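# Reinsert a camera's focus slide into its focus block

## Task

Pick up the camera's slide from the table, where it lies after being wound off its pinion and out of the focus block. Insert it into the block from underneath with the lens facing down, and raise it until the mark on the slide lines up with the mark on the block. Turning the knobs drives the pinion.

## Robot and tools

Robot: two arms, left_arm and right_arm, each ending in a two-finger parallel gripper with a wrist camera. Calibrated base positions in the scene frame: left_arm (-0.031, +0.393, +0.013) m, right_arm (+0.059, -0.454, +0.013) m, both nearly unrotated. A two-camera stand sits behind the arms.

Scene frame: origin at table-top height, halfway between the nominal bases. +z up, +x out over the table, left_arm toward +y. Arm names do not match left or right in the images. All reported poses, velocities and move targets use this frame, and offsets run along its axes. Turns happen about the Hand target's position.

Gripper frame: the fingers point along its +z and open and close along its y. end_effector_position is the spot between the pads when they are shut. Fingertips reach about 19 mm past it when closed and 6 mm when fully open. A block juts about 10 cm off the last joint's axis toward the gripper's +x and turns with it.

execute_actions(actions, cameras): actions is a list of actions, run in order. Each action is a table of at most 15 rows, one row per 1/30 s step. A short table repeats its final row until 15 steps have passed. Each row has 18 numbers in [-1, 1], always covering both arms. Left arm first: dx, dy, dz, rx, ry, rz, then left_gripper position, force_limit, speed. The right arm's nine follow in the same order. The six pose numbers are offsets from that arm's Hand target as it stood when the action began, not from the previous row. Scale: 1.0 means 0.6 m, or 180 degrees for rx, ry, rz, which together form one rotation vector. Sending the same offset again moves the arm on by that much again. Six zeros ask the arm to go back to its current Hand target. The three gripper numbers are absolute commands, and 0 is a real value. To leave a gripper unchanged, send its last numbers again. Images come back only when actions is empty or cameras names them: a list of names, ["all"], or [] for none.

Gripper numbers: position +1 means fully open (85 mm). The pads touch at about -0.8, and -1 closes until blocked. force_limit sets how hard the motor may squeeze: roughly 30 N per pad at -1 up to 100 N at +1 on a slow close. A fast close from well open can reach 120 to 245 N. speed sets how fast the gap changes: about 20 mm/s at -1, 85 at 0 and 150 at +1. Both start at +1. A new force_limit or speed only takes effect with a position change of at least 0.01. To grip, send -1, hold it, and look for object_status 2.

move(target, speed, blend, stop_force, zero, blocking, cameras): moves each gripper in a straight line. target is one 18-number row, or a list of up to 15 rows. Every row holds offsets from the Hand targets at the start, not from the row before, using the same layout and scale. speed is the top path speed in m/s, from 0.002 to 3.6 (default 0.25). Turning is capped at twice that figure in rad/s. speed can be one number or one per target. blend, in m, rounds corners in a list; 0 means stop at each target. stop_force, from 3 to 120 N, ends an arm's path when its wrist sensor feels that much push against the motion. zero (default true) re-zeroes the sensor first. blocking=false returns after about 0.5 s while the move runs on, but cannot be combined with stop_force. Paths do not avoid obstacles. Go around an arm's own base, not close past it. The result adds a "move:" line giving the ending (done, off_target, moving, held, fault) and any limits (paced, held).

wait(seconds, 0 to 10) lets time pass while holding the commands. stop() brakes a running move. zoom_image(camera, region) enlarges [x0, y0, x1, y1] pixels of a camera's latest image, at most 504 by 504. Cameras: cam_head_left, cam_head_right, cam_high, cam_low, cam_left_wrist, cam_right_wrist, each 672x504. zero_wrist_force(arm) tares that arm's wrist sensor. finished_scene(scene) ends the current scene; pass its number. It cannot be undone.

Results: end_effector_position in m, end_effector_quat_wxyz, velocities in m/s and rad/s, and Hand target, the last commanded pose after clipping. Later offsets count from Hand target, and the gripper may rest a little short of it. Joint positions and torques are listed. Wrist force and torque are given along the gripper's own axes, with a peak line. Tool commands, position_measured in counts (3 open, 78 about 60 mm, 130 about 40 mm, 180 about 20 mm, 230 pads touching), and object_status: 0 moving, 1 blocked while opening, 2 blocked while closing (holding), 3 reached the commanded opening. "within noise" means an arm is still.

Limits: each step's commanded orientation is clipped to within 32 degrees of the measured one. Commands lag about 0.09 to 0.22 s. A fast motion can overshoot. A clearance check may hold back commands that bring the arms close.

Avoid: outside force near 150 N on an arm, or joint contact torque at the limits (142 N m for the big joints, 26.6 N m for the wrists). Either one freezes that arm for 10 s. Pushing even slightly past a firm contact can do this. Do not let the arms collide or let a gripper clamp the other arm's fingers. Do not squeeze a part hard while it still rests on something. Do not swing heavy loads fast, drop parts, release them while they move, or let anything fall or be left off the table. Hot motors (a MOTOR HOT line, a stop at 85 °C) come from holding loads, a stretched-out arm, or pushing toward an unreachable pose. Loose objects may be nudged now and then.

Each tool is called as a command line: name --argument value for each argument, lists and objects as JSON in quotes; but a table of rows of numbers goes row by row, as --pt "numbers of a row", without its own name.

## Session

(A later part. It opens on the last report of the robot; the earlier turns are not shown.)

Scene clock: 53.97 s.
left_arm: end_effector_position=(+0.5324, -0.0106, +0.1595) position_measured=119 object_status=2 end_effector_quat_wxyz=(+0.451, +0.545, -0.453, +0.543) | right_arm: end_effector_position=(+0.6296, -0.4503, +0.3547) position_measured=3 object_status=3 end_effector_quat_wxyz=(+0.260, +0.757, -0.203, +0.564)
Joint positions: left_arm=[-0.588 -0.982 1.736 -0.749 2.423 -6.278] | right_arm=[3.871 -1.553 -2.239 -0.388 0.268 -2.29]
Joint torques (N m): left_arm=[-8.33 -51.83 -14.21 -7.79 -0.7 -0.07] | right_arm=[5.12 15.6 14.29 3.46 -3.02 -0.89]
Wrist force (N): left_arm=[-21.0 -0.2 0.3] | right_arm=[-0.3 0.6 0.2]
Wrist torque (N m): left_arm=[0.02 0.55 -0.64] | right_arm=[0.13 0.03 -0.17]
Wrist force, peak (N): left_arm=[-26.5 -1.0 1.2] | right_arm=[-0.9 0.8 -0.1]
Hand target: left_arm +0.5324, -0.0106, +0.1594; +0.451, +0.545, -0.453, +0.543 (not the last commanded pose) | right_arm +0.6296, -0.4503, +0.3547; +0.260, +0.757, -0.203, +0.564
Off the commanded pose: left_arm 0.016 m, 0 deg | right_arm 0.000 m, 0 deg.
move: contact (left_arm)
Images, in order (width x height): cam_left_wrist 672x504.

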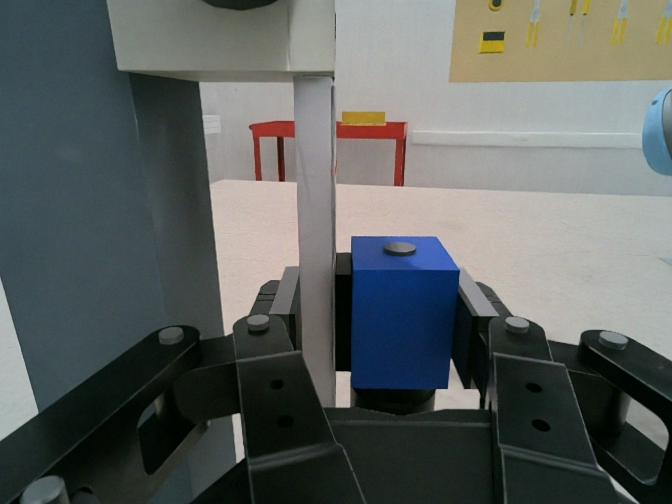

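move --target '[0.0005,-0.0017,-0.004,0,0,0,-1,0,-1,0,0,0,0,0,0,1,1,1]' --speed 0.05

move --target '[0,0,0.03,0,0,0,-1,0,-1,0,0,0,0,0,0,1,1,1]' --speed 0.01 --stop_force 12 --cameras '["cam_left_wrist","cam_head_right"]'

zoom_image --camera "cam_head_right" --region '[350, 200, 380, 240]'

Scene clock: 56.40 s.
left_arm: end_effector_position=(+0.5327, -0.0116, +0.1570) position_measured=119 object_status=2 end_effector_quat_wxyz=(+0.451, +0.545, -0.453, +0.543) | right_arm: end_effector_position=(+0.6296, -0.4503, +0.3547) position_measured=3 object_status=3 end_effector_quat_wxyz=(+0.260, +0.757, -0.203, +0.564)
Joint positions: left_arm=[-0.59 -0.977 1.736 -0.753 2.421 -6.278] | right_arm=[3.871 -1.553 -2.239 -0.388 0.268 -2.29]
Joint torques (N m): left_arm=[-10.39 -46.79 -33.79 -3.73 -1.23 0.67] | right_arm=[4.37 16.38 14.3 3.38 -3.15 -0.62]
Wrist force (N): left_arm=[-3.6 -1.5 -0.6] | right_arm=[-0.4 0.6 0.1]
Wrist torque (N m): left_arm=[0.09 0.20 -0.43] | right_arm=[0.14 0.03 -0.17]
Wrist force, peak (N): left_arm=[-20.9 -0.4 0.0] | right_arm=[-0.9 0.8 0.1]
Hand target: left_arm +0.5327, -0.0116, +0.1570; +0.451, +0.545, -0.453, +0.543 | right_arm +0.6296, -0.4503, +0.3547; +0.260, +0.757, -0.203, +0.564
Off the commanded pose: left_arm 0.000 m, 0 deg | right_arm 0.000 m, 0 deg.
move: done

Scene clock: 57.40 s.
left_arm: end_effector_position=(+0.5327, -0.0116, +0.1595) position_measured=119 object_status=2 end_effector_quat_wxyz=(+0.451, +0.545, -0.453, +0.543) | right_arm: end_effector_position=(+0.6296, -0.4503, +0.3547) position_measured=3 object_status=3 end_effector_quat_wxyz=(+0.260, +0.757, -0.203, +0.564)
Joint positions: left_arm=[-0.59 -0.981 1.735 -0.748 2.421 -6.278] | right_arm=[3.871 -1.553 -2.239 -0.388 0.268 -2.29]
Joint torques (N m): left_arm=[-9.32 -51.24 -14.7 -7.77 -0.48 -0.79] | right_arm=[5.29 15.39 13.22 3.52 -2.8 -0.62]
Wrist force (N): left_arm=[-20.6 0.1 0.7] | right_arm=[-0.5 0.5 0.1]
Wrist torque (N m): left_arm=[0.08 0.56 -0.64] | right_arm=[0.12 0.04 -0.17]
Wrist force, peak (N): left_arm=[-25.0 -1.6 1.6] | right_arm=[-0.6 0.7 0.2]
Hand target: left_arm +0.5327, -0.0116, +0.1594; +0.451, +0.545, -0.453, +0.543 (not the last commanded pose) | right_arm +0.6296, -0.4503, +0.3547; +0.260, +0.757, -0.203, +0.564
Off the commanded pose: left_arm 0.016 m, 0 deg | right_arm 0.000 m, 0 deg.
move: contact (left_arm)
Images, in order (width x height): cam_head_right 672x504, cam_left_wrist 672x504.

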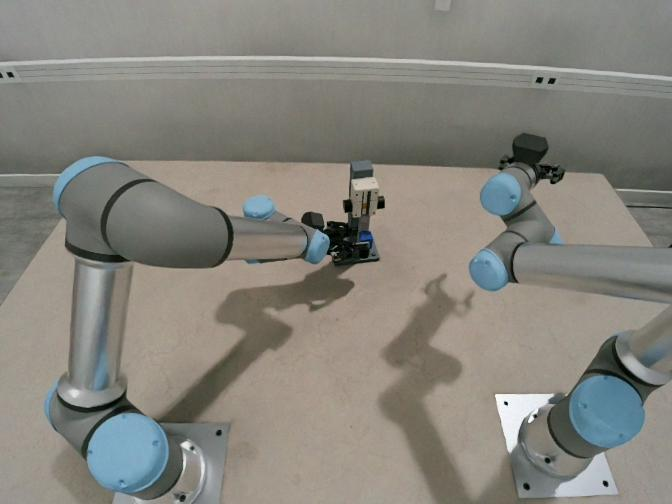

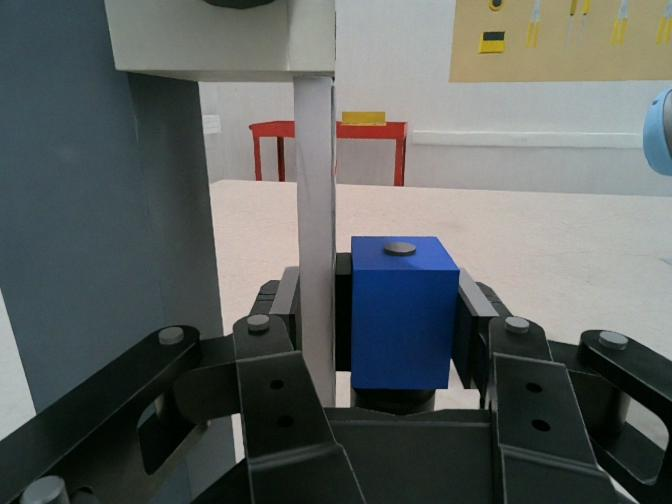

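Scaled by 12.600 from the camera's 672x504 image, which has a finer 960x720 frame.

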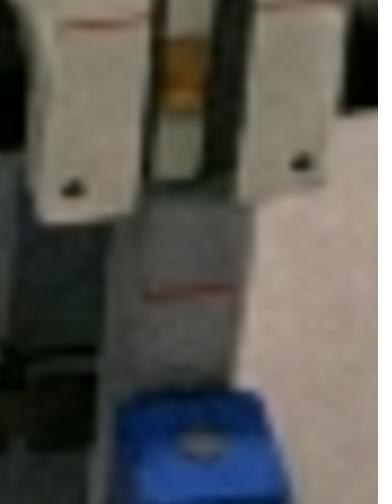

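move --target '[-0.0007,0.0035,-0.003,0,0,0,-1,0,-1,0,0,0,0,0,0,1,1,1]' --speed 0.05

move --target '[0,0,0.03,0,0,0,-1,0,-1,0,0,0,0,0,0,1,1,1]' --speed 0.01 --stop_force 12 --cameras '["cam_left_wrist","cam_head_right"]'

zoom_image --camera "cam_head_right" --region '[350, 200, 380, 240]'

zoom_image --camera "cam_left_wrist" --region '[260, 50, 360, 110]'

Scene clock: 61.13 s.
left_arm: end_effector_position=(+0.5322, -0.0095, +0.1576) position_measured=119 object_status=2 end_effector_quat_wxyz=(+0.451, +0.545, -0.453, +0.543) | right_arm: end_effector_position=(+0.6296, -0.4503, +0.3547) position_measured=3 object_status=3 end_effector_quat_wxyz=(+0.260, +0.757, -0.203, +0.564)
Joint positions: left_arm=[-0.587 -0.98 1.739 -0.753 2.424 -6.278] | right_arm=[3.871 -1.553 -2.239 -0.388 0.268 -2.29]
Joint torques (N m): left_arm=[11.28 -41.27 -12.01 -3.4 0.65 0.62] | right_arm=[5.64 15.79 14.08 3.54 -3 -0.43]
Wrist force (N): left_arm=[-4.0 -1.2 -0.7] | right_arm=[-0.4 0.5 0.0]
Wrist torque (N m): left_arm=[0.14 0.26 -0.43] | right_arm=[0.12 0.04 -0.17]
Wrist force, peak (N): left_arm=[-20.3 -0.1 0.8] | right_arm=[-0.8 0.8 0.3]
Hand target: left_arm +0.5323, -0.0095, +0.1576; +0.451, +0.545, -0.453, +0.543 | right_arm +0.6296, -0.4503, +0.3547; +0.260, +0.757, -0.203, +0.564
Off the commanded pose: left_arm 0.000 m, 0 deg | right_arm 0.000 m, 0 deg.
move: done

Scene clock: 62.50 s.
left_arm: end_effector_position=(+0.5322, -0.0094, +0.1595) position_measured=119 object_status=2 end_effector_quat_wxyz=(+0.451, +0.545, -0.453, +0.543) | right_arm: end_effector_position=(+0.6296, -0.4503, +0.3547) position_measured=3 object_status=3 end_effector_quat_wxyz=(+0.260, +0.757, -0.203, +0.564)
Joint positions: left_arm=[-0.587 -0.983 1.738 -0.749 2.424 -6.278] | right_arm=[3.871 -1.553 -2.239 -0.388 0.268 -2.29]
Joint torques (N m): left_arm=[9.44 -53.09 -11.91 -6.81 -0.8 0.83] | right_arm=[4.36 15.45 14.9 3.4 -2.84 -0.37]
Wrist force (N): left_arm=[-19.1 -2.0 0.8] | right_arm=[-0.4 0.7 0.0]
Wrist torque (N m): left_arm=[0.11 0.58 -0.76] | right_arm=[0.15 0.03 -0.17]
Wrist force, peak (N): left_arm=[-27.7 -0.2 2.0] | right_arm=[-0.4 0.9 0.3]
Hand target: left_arm +0.5322, -0.0094, +0.1595; +0.451, +0.545, -0.453, +0.543 (not the last commanded pose) | right_arm +0.6296, -0.4503, +0.3547; +0.260, +0.757, -0.203, +0.564
Off the commanded pose: left_arm 0.016 m, 0 deg | right_arm 0.000 m, 0 deg.
move: contact (left_arm)
Images, in order (width x height): cam_head_right 672x504, cam_left_wrist 672x504.

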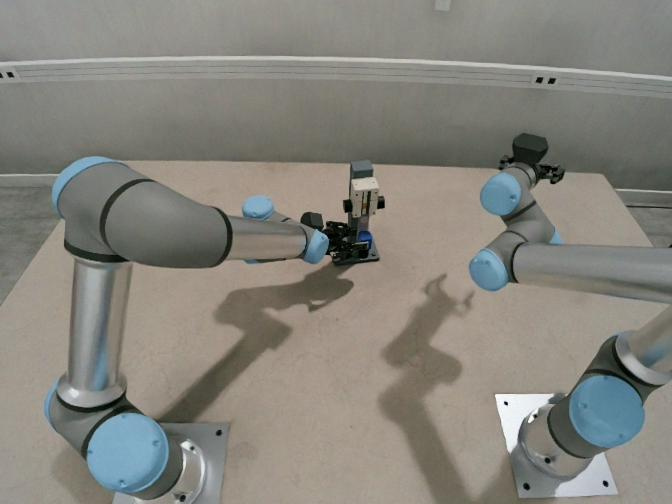

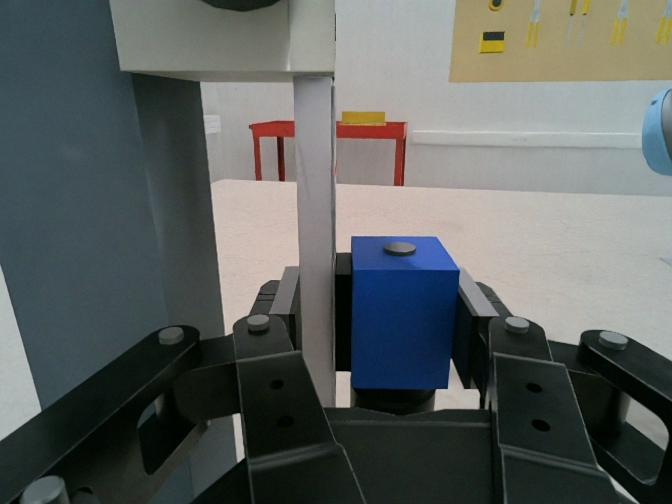

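Scaled by 12.600 from the camera's 672x504 image, which has a finer 960x720 frame.

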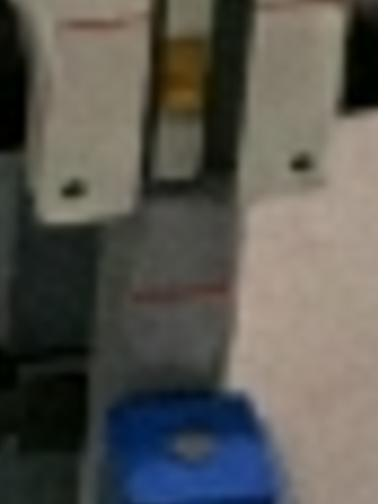

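Scaled by 5.040 from the camera's 672x504 image, which has a finer 960x720 frame.

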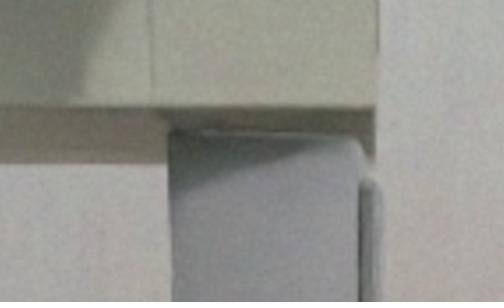

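move --target '[0.0002,0,-0.003,0,0,0.007,-1,0,-1,0,0,0,0,0,0,1,1,1]' --speed 0.05

move --target '[0,0,0.03,0,0,0,-1,0,-1,0,0,0,0,0,0,1,1,1]' --speed 0.01 --stop_force 12 --cameras '["cam_left_wrist","cam_head_right"]'

zoom_image --camera "cam_left_wrist" --region '[260, 50, 360, 110]'

zoom_image --camera "cam_left_wrist" --region '[320, 210, 480, 310]'

Scene clock: 70.37 s.
left_arm: end_effector_position=(+0.5322, -0.0095, +0.1576) position_measured=119 object_status=2 end_effector_quat_wxyz=(+0.445, +0.550, -0.447, +0.548) end_effector_velocity=(-0.001, +0.000, +0.000) end_effector_angular_velocity=(+0.000, +0.000, -0.004) | right_arm: end_effector_position=(+0.6296, -0.4503, +0.3547) position_measured=3 object_status=3 end_effector_quat_wxyz=(+0.260, +0.757, -0.203, +0.564)
Joint positions: left_arm=[-0.594 -0.989 1.755 -0.76 2.395 -6.278] | right_arm=[3.871 -1.553 -2.239 -0.388 0.268 -2.29]
Joint velocities: left_arm=[0.001 0 -0.001 0 0.005 0] | right_arm=[within noise]
Joint torques (N m): left_arm=[-0.21 -45.13 -31.1 -1.86 1.37 -2.11] | right_arm=[4.5 15.46 14.05 3.43 -2.6 -0.34]
Wrist force (N): left_arm=[-3.7 -0.7 -0.6] | right_arm=[-0.7 0.5 0.3]
Wrist torque (N m): left_arm=[0.23 0.21 -0.42] | right_arm=[0.13 0.09 -0.17]
Wrist force, peak (N): left_arm=[-19.5 -1.8 0.4] | right_arm=[-0.7 0.9 0.1]
Hand target: left_arm +0.5323, -0.0094, +0.1577; +0.445, +0.550, -0.447, +0.548 | right_arm +0.6296, -0.4503, +0.3547; +0.260, +0.757, -0.203, +0.564
Off the commanded pose: left_arm 0.000 m, 0 deg | right_arm 0.000 m, 0 deg.
move: done

Scene clock: 71.67 s.
left_arm: end_effector_position=(+0.5322, -0.0095, +0.1594) position_measured=119 object_status=2 end_effector_quat_wxyz=(+0.445, +0.550, -0.447, +0.548) | right_arm: end_effector_position=(+0.6296, -0.4503, +0.3547) position_measured=3 object_status=3 end_effector_quat_wxyz=(+0.260, +0.757, -0.203, +0.564)
Joint positions: left_arm=[-0.594 -0.992 1.754 -0.756 2.395 -6.278] | right_arm=[3.871 -1.553 -2.239 -0.388 0.268 -2.29]
Joint torques (N m): left_arm=[6.93 -52.55 -11.76 -6.37 -0.51 0.37] | right_arm=[3.03 15.7 13.66 3.07 -2.41 -0.39]
Wrist force (N): left_arm=[-17.1 -1.8 0.7] | right_arm=[-0.4 0.3 0.1]
Wrist torque (N m): left_arm=[0.20 0.48 -0.68] | right_arm=[0.09 0.03 -0.17]
Wrist force, peak (N): left_arm=[-24.9 -0.4 1.6] | right_arm=[-0.6 0.9 0.2]
Hand target: left_arm +0.5322, -0.0095, +0.1594; +0.445, +0.550, -0.447, +0.548 (not the last commanded pose) | right_arm +0.6296, -0.4503, +0.3547; +0.260, +0.757, -0.203, +0.564
Off the commanded pose: left_arm 0.016 m, 0 deg | right_arm 0.000 m, 0 deg.
move: contact (left_arm)
Images, in order (width x height): cam_head_right 672x504, cam_left_wrist 672x504.

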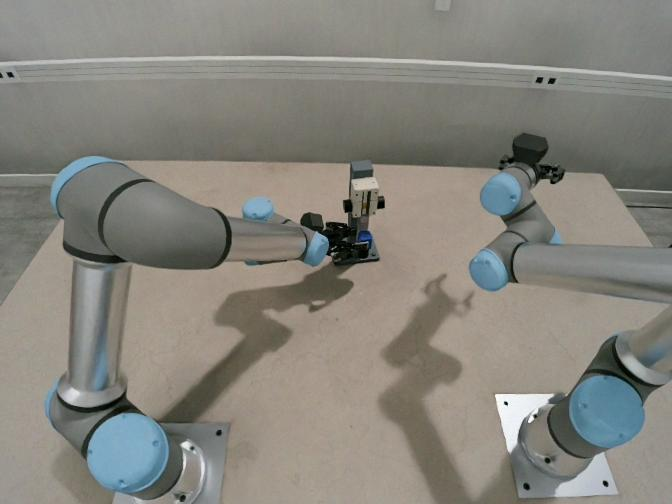

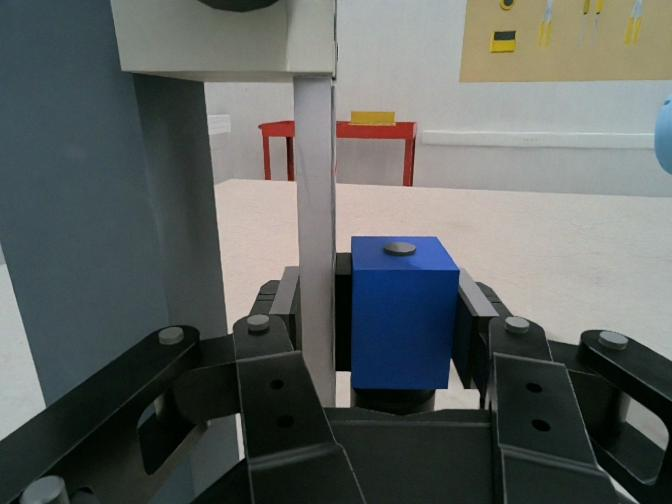

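Scaled by 5.040 from the camera's 672x504 image, which has a finer 960x720 frame.

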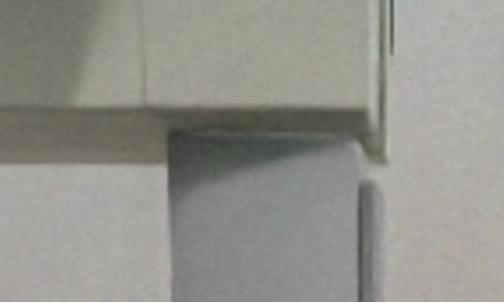

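Scaled by 3.150 from the camera's 672x504 image, which has a finer 960x720 frame.

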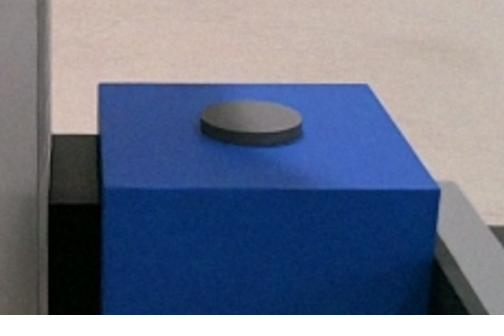

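move --target '[-0.0015,-0.0003,-0.003,0,0,0,-1,0,-1,0,0,0,0,0,0,1,1,1]' --speed 0.05

move --target '[0,0,0.03,0,0,0,-1,0,-1,0,0,0,0,0,0,1,1,1]' --speed 0.01 --stop_force 12 --cameras '["cam_left_wrist","cam_head_right"]'

zoom_image --camera "cam_left_wrist" --region '[260, 50, 360, 110]'

Scene clock: 76.57 s.
left_arm: end_effector_position=(+0.5313, -0.0097, +0.1576) position_measured=119 object_status=2 end_effector_quat_wxyz=(+0.445, +0.550, -0.447, +0.548) | right_arm: end_effector_position=(+0.6296, -0.4503, +0.3547) position_measured=3 object_status=3 end_effector_quat_wxyz=(+0.260, +0.757, -0.203, +0.564)
Joint positions: left_arm=[-0.595 -0.991 1.758 -0.761 2.394 -6.278] | right_arm=[3.871 -1.553 -2.239 -0.388 0.268 -2.29]
Joint torques (N m): left_arm=[-11.44 -40.28 -10.75 -3.64 -1.4 0.65] | right_arm=[3.53 15.73 14.78 3.32 -2.38 -0.22]
Wrist force (N): left_arm=[-3.0 -0.6 -0.3] | right_arm=[-0.2 0.4 0.2]
Wrist torque (N m): left_arm=[0.24 0.12 -0.37] | right_arm=[0.11 0.01 -0.17]
Wrist force, peak (N): left_arm=[-17.5 -1.7 0.4] | right_arm=[-0.8 0.9 0.0]
Hand target: left_arm +0.5313, -0.0097, +0.1576; +0.445, +0.550, -0.447, +0.548 | right_arm +0.6296, -0.4503, +0.3547; +0.260, +0.757, -0.203, +0.564
Off the commanded pose: left_arm 0.000 m, 0 deg | right_arm 0.000 m, 0 deg.
move: done

Scene clock: 79.10 s.
left_arm: end_effector_position=(+0.5313, -0.0097, +0.1757) position_measured=119 object_status=2 end_effector_quat_wxyz=(+0.445, +0.550, -0.447, +0.548) | right_arm: end_effector_position=(+0.6296, -0.4503, +0.3547) position_measured=3 object_status=3 end_effector_quat_wxyz=(+0.260, +0.757, -0.203, +0.564)
Joint positions: left_arm=[-0.595 -1.02 1.748 -0.722 2.394 -6.278] | right_arm=[3.871 -1.553 -2.239 -0.388 0.268 -2.29]
Joint torques (N m): left_arm=[-12.4 -41.35 -26.31 -5.7 1.26 -1.02] | right_arm=[3.24 15.01 15.22 3.15 -2.33 -0.06]
Wrist force (N): left_arm=[-5.6 1.3 -10.0] | right_arm=[-0.4 0.3 0.2]
Wrist torque (N m): left_arm=[0.42 0.63 -0.33] | right_arm=[0.09 0.03 -0.17]
Wrist force, peak (N): left_arm=[-14.7 -2.4 -6.6] | right_arm=[-0.6 0.9 0.1]
Hand target: left_arm +0.5313, -0.0097, +0.1756; +0.445, +0.550, -0.447, +0.548 | right_arm +0.6296, -0.4503, +0.3547; +0.260, +0.757, -0.203, +0.564
Off the commanded pose: left_arm 0.000 m, 0 deg | right_arm 0.000 m, 0 deg.
move: done
Images, in order (width x height): cam_head_right 672x504, cam_left_wrist 672x504.

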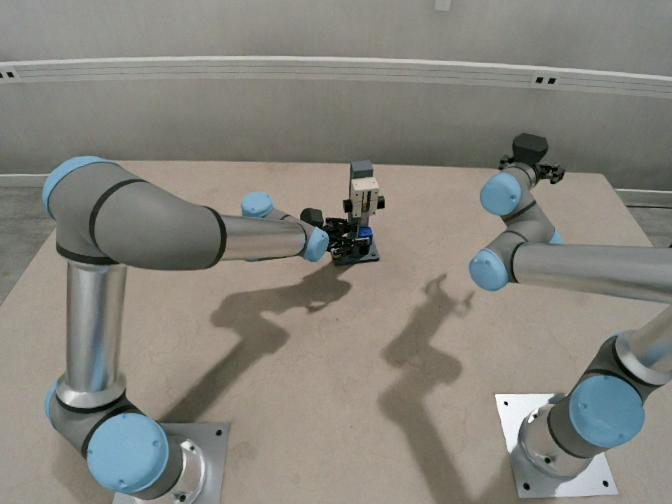

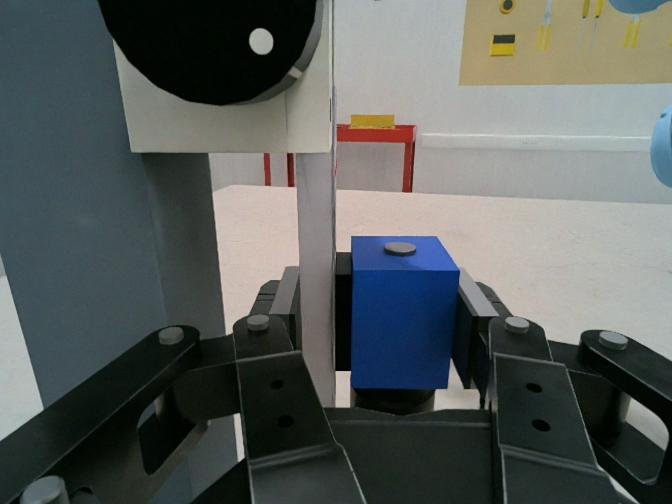

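Scaled by 5.040 from the camera's 672x504 image, which has a finer 960x720 frame.

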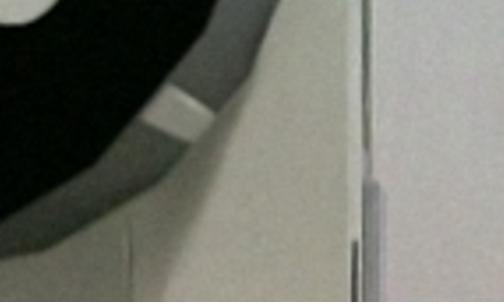

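move --target '[-0.0001,0.0008,0.09,0,0,0,-1,0,-1,0,0,0,0,0,0,1,1,1]' --speed 0.015 --stop_force 35 --cameras '["cam_left_wrist","cam_head_right","cam_low"]'

Scene clock: 83.53 s.
left_arm: end_effector_position=(+0.5312, -0.0093, +0.2163) position_measured=119 object_status=2 end_effector_quat_wxyz=(+0.445, +0.550, -0.447, +0.548) | right_arm: end_effector_position=(+0.6296, -0.4503, +0.3547) position_measured=3 object_status=3 end_effector_quat_wxyz=(+0.260, +0.757, -0.203, +0.564)
Joint positions: left_arm=[-0.595 -1.081 1.718 -0.63 2.394 -6.278] | right_arm=[3.871 -1.553 -2.239 -0.388 0.268 -2.29]
Joint torques (N m): left_arm=[12.32 -70.91 -26.02 -9.93 -0.87 2.54] | right_arm=[3.77 14.59 15.64 3.31 -2.15 0.06]
Wrist force (N): left_arm=[-39.4 1.8 -0.9] | right_arm=[-0.8 0.9 0.1]
Wrist torque (N m): left_arm=[0.27 1.29 -1.07] | right_arm=[0.19 0.08 -0.17]
Wrist force, peak (N): left_arm=[-53.4 -1.9 6.9] | right_arm=[-0.9 0.8 0.3]
Hand target: left_arm +0.5312, -0.0093, +0.2163; +0.445, +0.550, -0.447, +0.548 (not the last commanded pose) | right_arm +0.6296, -0.4503, +0.3547; +0.260, +0.757, -0.203, +0.564
Off the commanded pose: left_arm 0.013 m, 0 deg | right_arm 0.000 m, 0 deg.
move: contact (left_arm)
Images, in order (width x height): cam_head_right 672x504, cam_low 672x504, cam_left_wrist 672x504.

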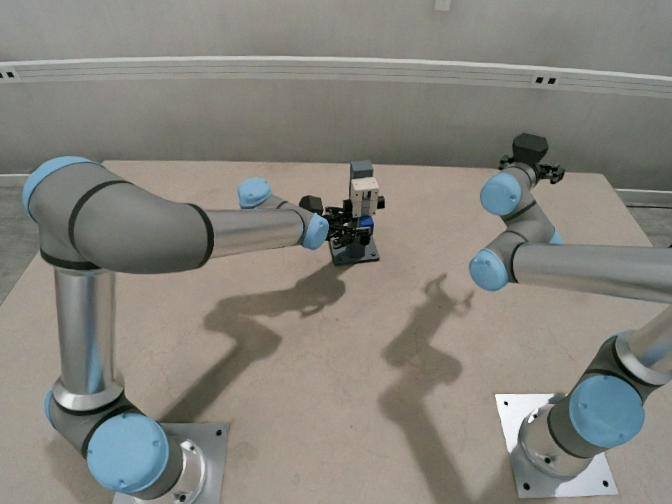

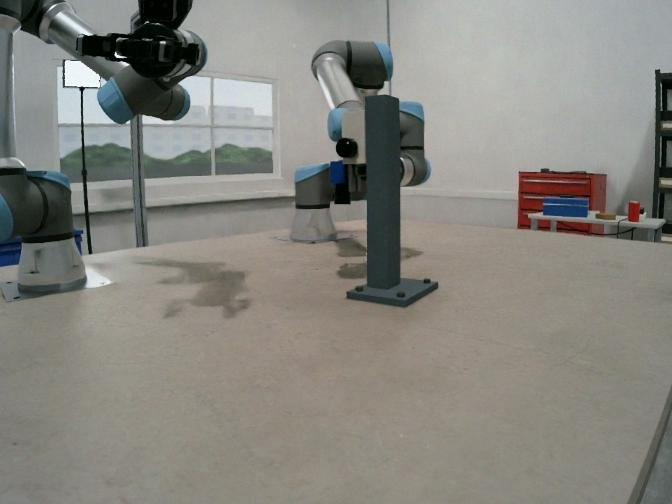

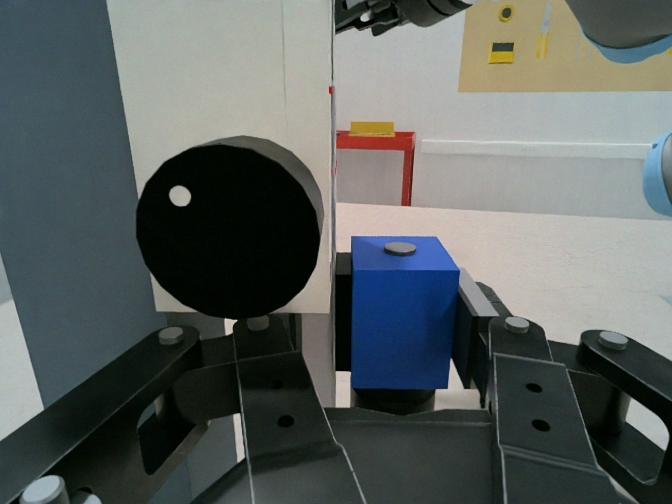

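move --pt "0 0 -0.001 0 0 0 -1 0 -1 0 0 0 0 0 0 1 1 1" --pt "0 0 -0.001 0 0 0 0.36 0 -1 0 0 0 0 0 0 1 1 1" --pt "0 0 -0.033 0 0 0 0.35 0 -1 0 0 0 0 0 0 1 1 1" --pt "0 0 -0.033 0 0 0 -1 0 -1 0 0 0 0 0 0 1 1 1" --speed 0.05 --cameras '["cam_left_wrist"]'

zoom_image --camera "cam_left_wrist" --region '[260, 50, 400, 200]'

Scene clock: 89.23 s.
left_arm: end_effector_position=(+0.5312, -0.0093, +0.1965) position_measured=119 object_status=0 end_effector_quat_wxyz=(+0.445, +0.550, -0.447, +0.548) | right_arm: end_effector_position=(+0.6296, -0.4503, +0.3547) position_measured=3 object_status=3 end_effector_quat_wxyz=(+0.260, +0.757, -0.203, +0.564)
Joint positions: left_arm=[-0.595 -1.053 1.734 -0.675 2.394 -6.278] | right_arm=[3.871 -1.553 -2.239 -0.388 0.268 -2.29]
Joint torques (N m): left_arm=[-1.11 -48.51 -33.09 1.67 1.21 -1.89] | right_arm=[2.7 15.3 14.87 3.08 -2.19 -0.07]
Wrist force (N): left_arm=[1.5 1.0 -4.1] | right_arm=[-0.5 0.8 0.4]
Wrist torque (N m): left_arm=[0.48 0.26 -0.23] | right_arm=[0.16 0.06 -0.17]
Wrist force, peak (N): left_arm=[-39.5 1.6 -0.4] | right_arm=[-0.8 0.8 0.1]
Hand target: left_arm +0.5312, -0.0093, +0.1965; +0.445, +0.550, -0.447, +0.548 | right_arm +0.6296, -0.4503, +0.3547; +0.260, +0.757, -0.203, +0.564
Off the commanded pose: left_arm 0.000 m, 0 deg | right_arm 0.000 m, 0 deg.
move: done
Images, in order (width x height): cam_left_wrist 672x504.

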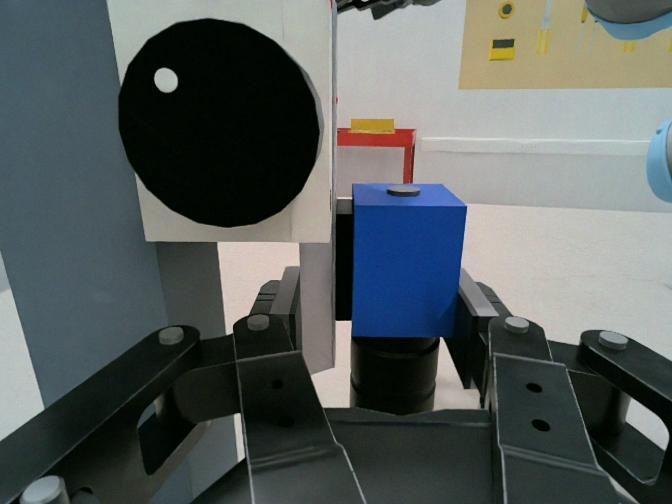

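Scaled by 3.360 from the camera's 672x504 image, which has a finer 960x720 frame.

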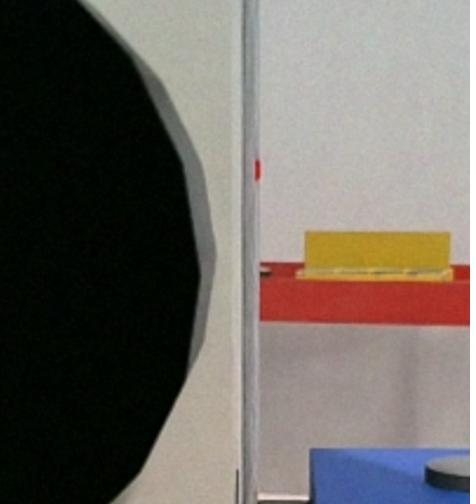

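move --target '[0,0,0.025,0,0,0,-1,0,-1,0,0,0,0,0,0,1,1,1]' --speed 0.015 --stop_force 45 --cameras '["cam_left_wrist","cam_head_right"]'

zoom_image --camera "cam_left_wrist" --region '[290, 50, 380, 150]'

zoom_image --camera "cam_head_right" --region '[340, 175, 390, 235]'

Scene clock: 92.17 s.
left_arm: end_effector_position=(+0.5313, -0.0093, +0.2116) position_measured=119 object_status=2 end_effector_quat_wxyz=(+0.445, +0.550, -0.447, +0.548) | right_arm: end_effector_position=(+0.6296, -0.4503, +0.3547) position_measured=3 object_status=3 end_effector_quat_wxyz=(+0.260, +0.757, -0.203, +0.564)
Joint positions: left_arm=[-0.595 -1.075 1.722 -0.641 2.394 -6.278] | right_arm=[3.871 -1.553 -2.239 -0.388 0.268 -2.29]
Joint torques (N m): left_arm=[-8.21 -46.64 -18.93 -7.85 -1.96 1.4] | right_arm=[2.6 15.07 15.41 2.94 -2.12 0.21]
Wrist force (N): left_arm=[-18.1 3.6 -7.4] | right_arm=[-0.5 0.5 -0.1]
Wrist torque (N m): left_arm=[0.45 0.60 -0.43] | right_arm=[0.12 0.04 -0.17]
Wrist force, peak (N): left_arm=[-20.1 3.1 -6.1] | right_arm=[-0.8 0.8 -0.2]
Hand target: left_arm +0.5312, -0.0093, +0.2115; +0.445, +0.550, -0.447, +0.548 | right_arm +0.6296, -0.4503, +0.3547; +0.260, +0.757, -0.203, +0.564
Off the commanded pose: left_arm 0.000 m, 0 deg | right_arm 0.000 m, 0 deg.
move: done
Images, in order (width x height): cam_head_right 672x504, cam_left_wrist 672x504.

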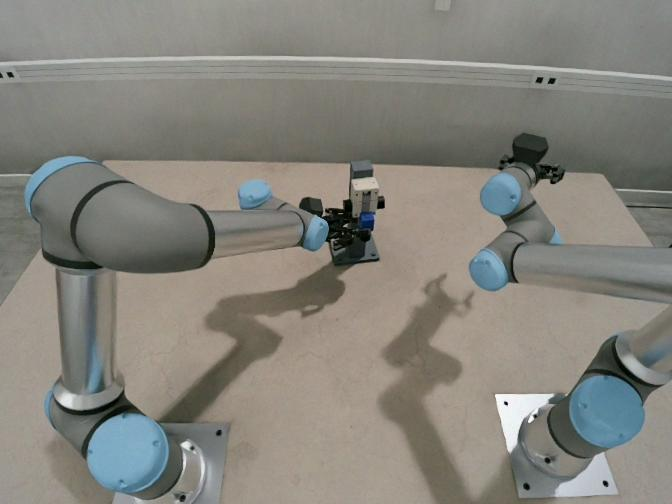

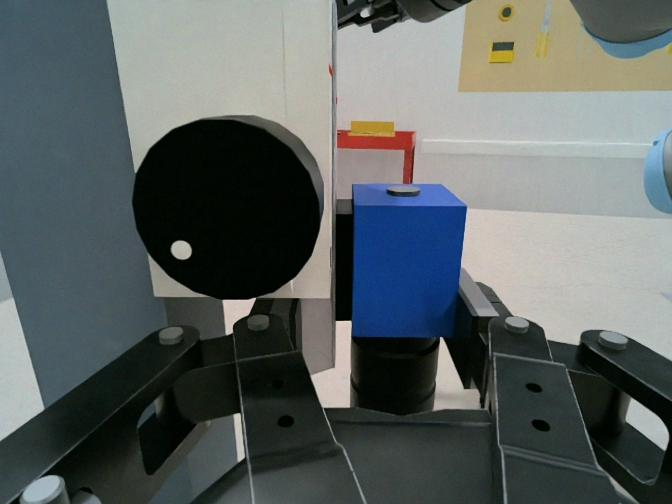

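Scaled by 5.040 from the camera's 672x504 image, which has a finer 960x720 frame.

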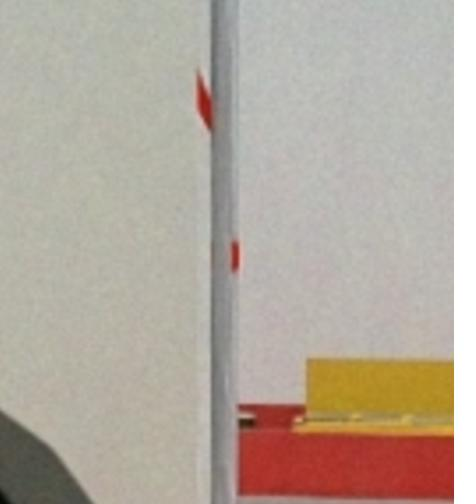

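Scaled by 8.400 from the camera's 672x504 image, which has a finer 960x720 frame.

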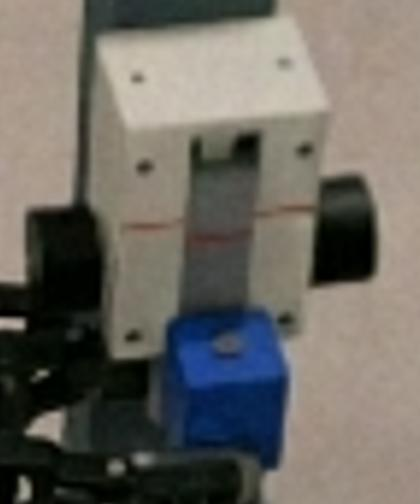

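move --pt "0 0 0 0 0 0 0.36 0 -1 0 0 0 0 0 0 1 1 1" --pt "0 0 -0.01 0 0 0 0.35 0 -1 0 0 0 0 0 0 1 1 1" --pt "0 0 -0.01 0 0 0 -1 0 -1 0 0 0 0 0 0 1 1 1" --speed 0.05

move --target '[0,0.0003,0.009,0,0,0,-1,0,-1,0,0,0,0,0,0,1,1,1]' --speed 0.015 --stop_force 45 --cameras '["cam_left_wrist","cam_head_right"]'

zoom_image --camera "cam_left_wrist" --region '[290, 50, 380, 150]'

zoom_image --camera "cam_head_right" --region '[340, 175, 390, 235]'

Scene clock: 96.90 s.
left_arm: end_effector_position=(+0.5312, -0.0093, +0.2055) position_measured=120 object_status=0 end_effector_quat_wxyz=(+0.445, +0.550, -0.447, +0.548) | right_arm: end_effector_position=(+0.6296, -0.4503, +0.3547) position_measured=3 object_status=3 end_effector_quat_wxyz=(+0.260, +0.757, -0.203, +0.564)
Joint positions: left_arm=[-0.595 -1.066 1.727 -0.655 2.394 -6.278] | right_arm=[3.871 -1.553 -2.239 -0.388 0.268 -2.29]
Joint torques (N m): left_arm=[-10.29 -47.39 -34.19 1.38 0.66 -2.06] | right_arm=[1.98 15.59 13.81 3.1 -1.71 0.06]
Wrist force (N): left_arm=[1.6 1.2 -5.4] | right_arm=[-0.3 0.5 0.0]
Wrist torque (N m): left_arm=[0.56 0.26 -0.22] | right_arm=[0.13 0.02 -0.17]
Wrist force, peak (N): left_arm=[-18.0 3.8 -7.4] | right_arm=[-0.8 0.8 0.0]
Hand target: left_arm +0.5312, -0.0093, +0.2055; +0.445, +0.550, -0.447, +0.548 | right_arm +0.6296, -0.4503, +0.3547; +0.260, +0.757, -0.203, +0.564
Off the commanded pose: left_arm 0.000 m, 0 deg | right_arm 0.000 m, 0 deg.
move: done

Scene clock: 98.17 s.
left_arm: end_effector_position=(+0.5312, -0.0091, +0.2110) position_measured=120 object_status=2 end_effector_quat_wxyz=(+0.445, +0.550, -0.447, +0.548) | right_arm: end_effector_position=(+0.6296, -0.4503, +0.3547) position_measured=3 object_status=3 end_effector_quat_wxyz=(+0.260, +0.757, -0.203, +0.564)
Joint positions: left_arm=[-0.594 -1.074 1.723 -0.643 2.395 -6.278] | right_arm=[3.871 -1.553 -2.239 -0.388 0.268 -2.29]
Joint torques (N m): left_arm=[17.38 -47.08 -23.76 -7.77 -0.61 1.52] | right_arm=[2.03 15.45 14.16 3.07 -1.85 0.49]
Wrist force (N): left_arm=[-18.9 5.2 -1.4] | right_arm=[-0.3 0.4 0.1]
Wrist torque (N m): left_arm=[0.44 0.62 -0.48] | right_arm=[0.10 0.02 -0.17]
Wrist force, peak (N): left_arm=[-20.8 2.4 -7.5] | right_arm=[-0.4 0.9 -0.2]
Hand target: left_arm +0.5312, -0.0091, +0.2109; +0.445, +0.550, -0.447, +0.548 | right_arm +0.6296, -0.4503, +0.3547; +0.260, +0.757, -0.203, +0.564
Off the commanded pose: left_arm 0.000 m, 0 deg | right_arm 0.000 m, 0 deg.
move: done
Images, in order (width x height): cam_head_right 672x504, cam_left_wrist 672x504.

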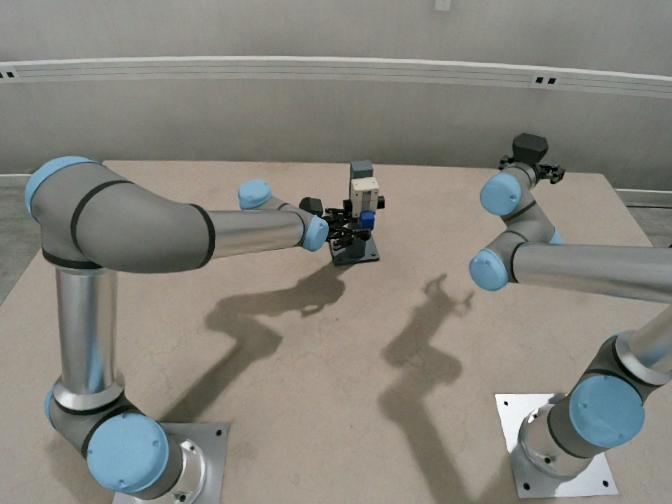

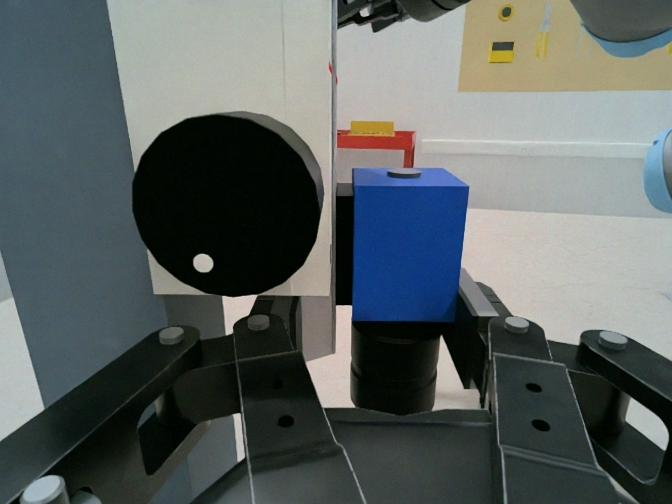

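Scaled by 5.040 from the camera's 672x504 image, which has a finer 960x720 frame.

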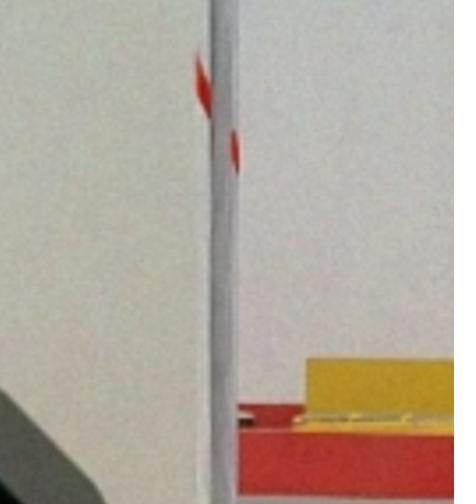

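Scaled by 8.400 from the camera's 672x504 image, which has a finer 960x720 frame.

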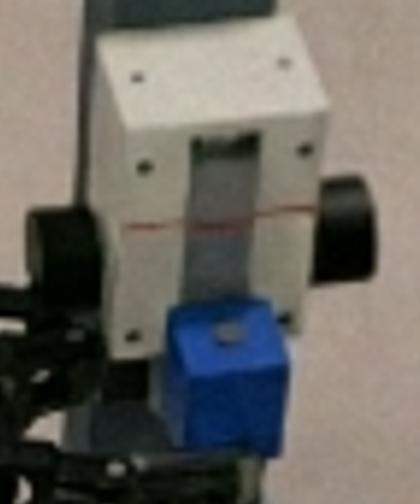

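move --target '[0,0.0,0.0045,0,0,0,-1,0,-1,0,0,0,0,0,0,1,1,1]' --speed 0.015 --stop_force 45 --cameras '["cam_left_wrist","cam_head_right","cam_head_left"]'

zoom_image --camera "cam_left_wrist" --region '[315, 50, 355, 90]'

zoom_image --camera "cam_head_right" --region '[350, 190, 380, 210]'

zoom_image --camera "cam_head_left" --region '[350, 190, 380, 210]'

Scene clock: 101.07 s.
left_arm: end_effector_position=(+0.5312, -0.0091, +0.2136) position_measured=120 object_status=2 end_effector_quat_wxyz=(+0.445, +0.550, -0.447, +0.548) | right_arm: end_effector_position=(+0.6296, -0.4503, +0.3547) position_measured=3 object_status=3 end_effector_quat_wxyz=(+0.260, +0.757, -0.203, +0.564)
Joint positions: left_arm=[-0.594 -1.078 1.721 -0.636 2.395 -6.278] | right_arm=[3.871 -1.553 -2.239 -0.388 0.268 -2.29]
Joint torques (N m): left_arm=[15.84 -50.37 -38.22 -6.75 0.29 1.72] | right_arm=[1.87 15.4 14.61 2.97 -1.81 0.5]
Wrist force (N): left_arm=[-18.6 5.5 -2.2] | right_arm=[-0.6 0.4 -0.1]
Wrist torque (N m): left_arm=[0.45 0.63 -0.45] | right_arm=[0.10 0.06 -0.18]
Wrist force, peak (N): left_arm=[-20.6 2.2 3.7] | right_arm=[-0.8 0.8 0.1]
Hand target: left_arm +0.5312, -0.0091, +0.2136; +0.445, +0.550, -0.447, +0.548 | right_arm +0.6296, -0.4503, +0.3547; +0.260, +0.757, -0.203, +0.564
Off the commanded pose: left_arm 0.000 m, 0 deg | right_arm 0.000 m, 0 deg.
move: done
Images, in order (width x height): cam_head_left 672x504, cam_head_right 672x504, cam_left_wrist 672x504.

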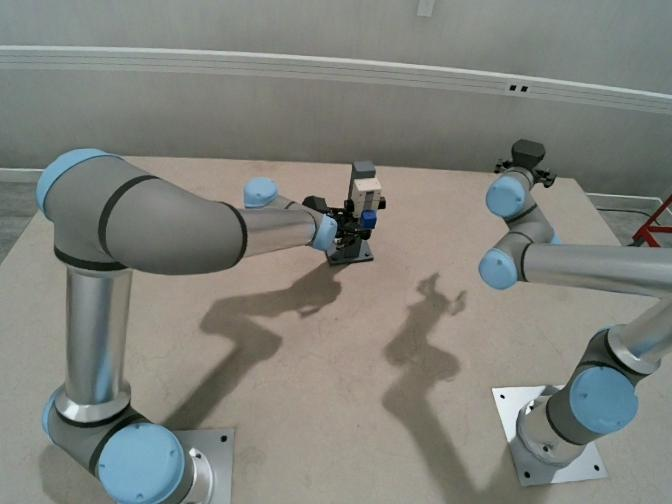

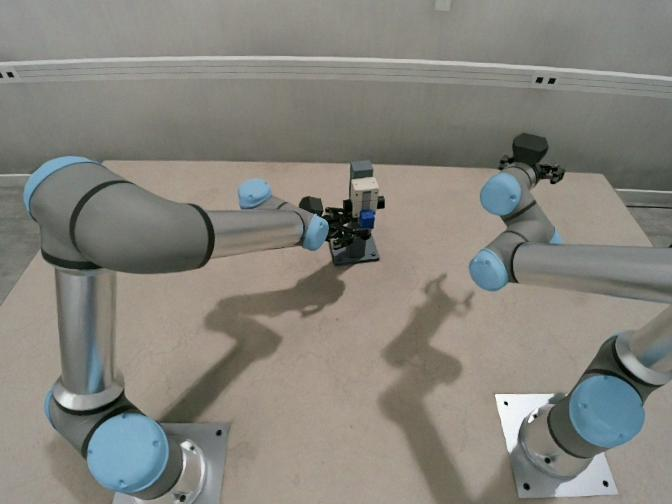

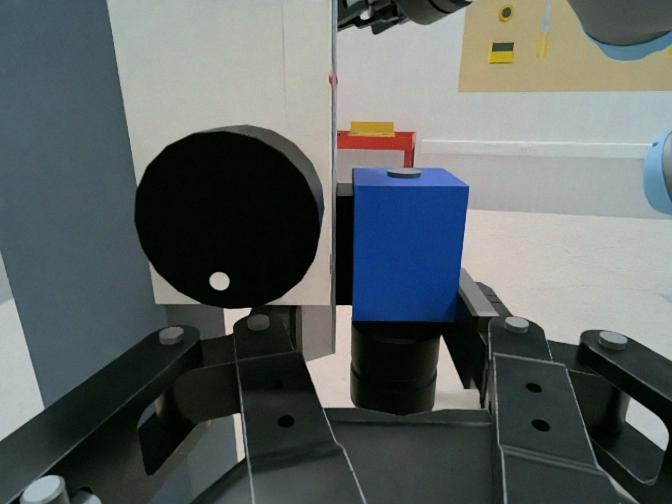

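Scaled by 12.600 from the camera's 672x504 image, which has a finer 960x720 frame.

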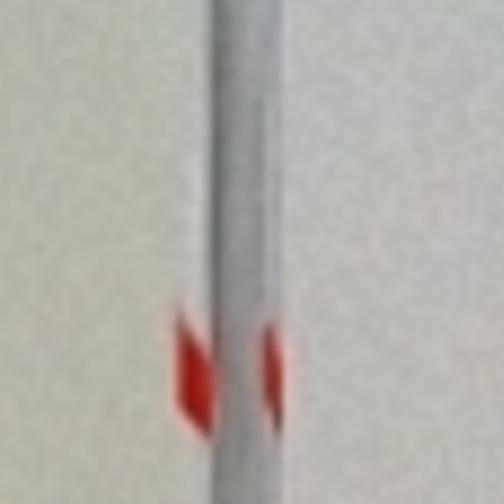

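Scaled by 16.800 from the camera's 672x504 image, which has a finer 960x720 frame.

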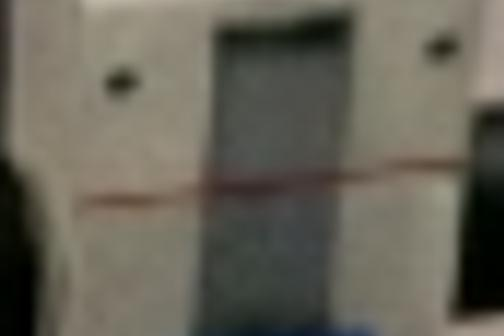

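Scaled by 16.800 from the camera's 672x504 image, which has a finer 960x720 frame.

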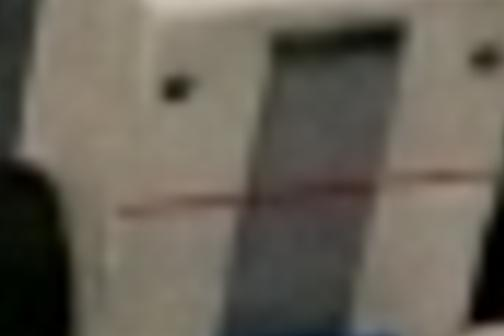

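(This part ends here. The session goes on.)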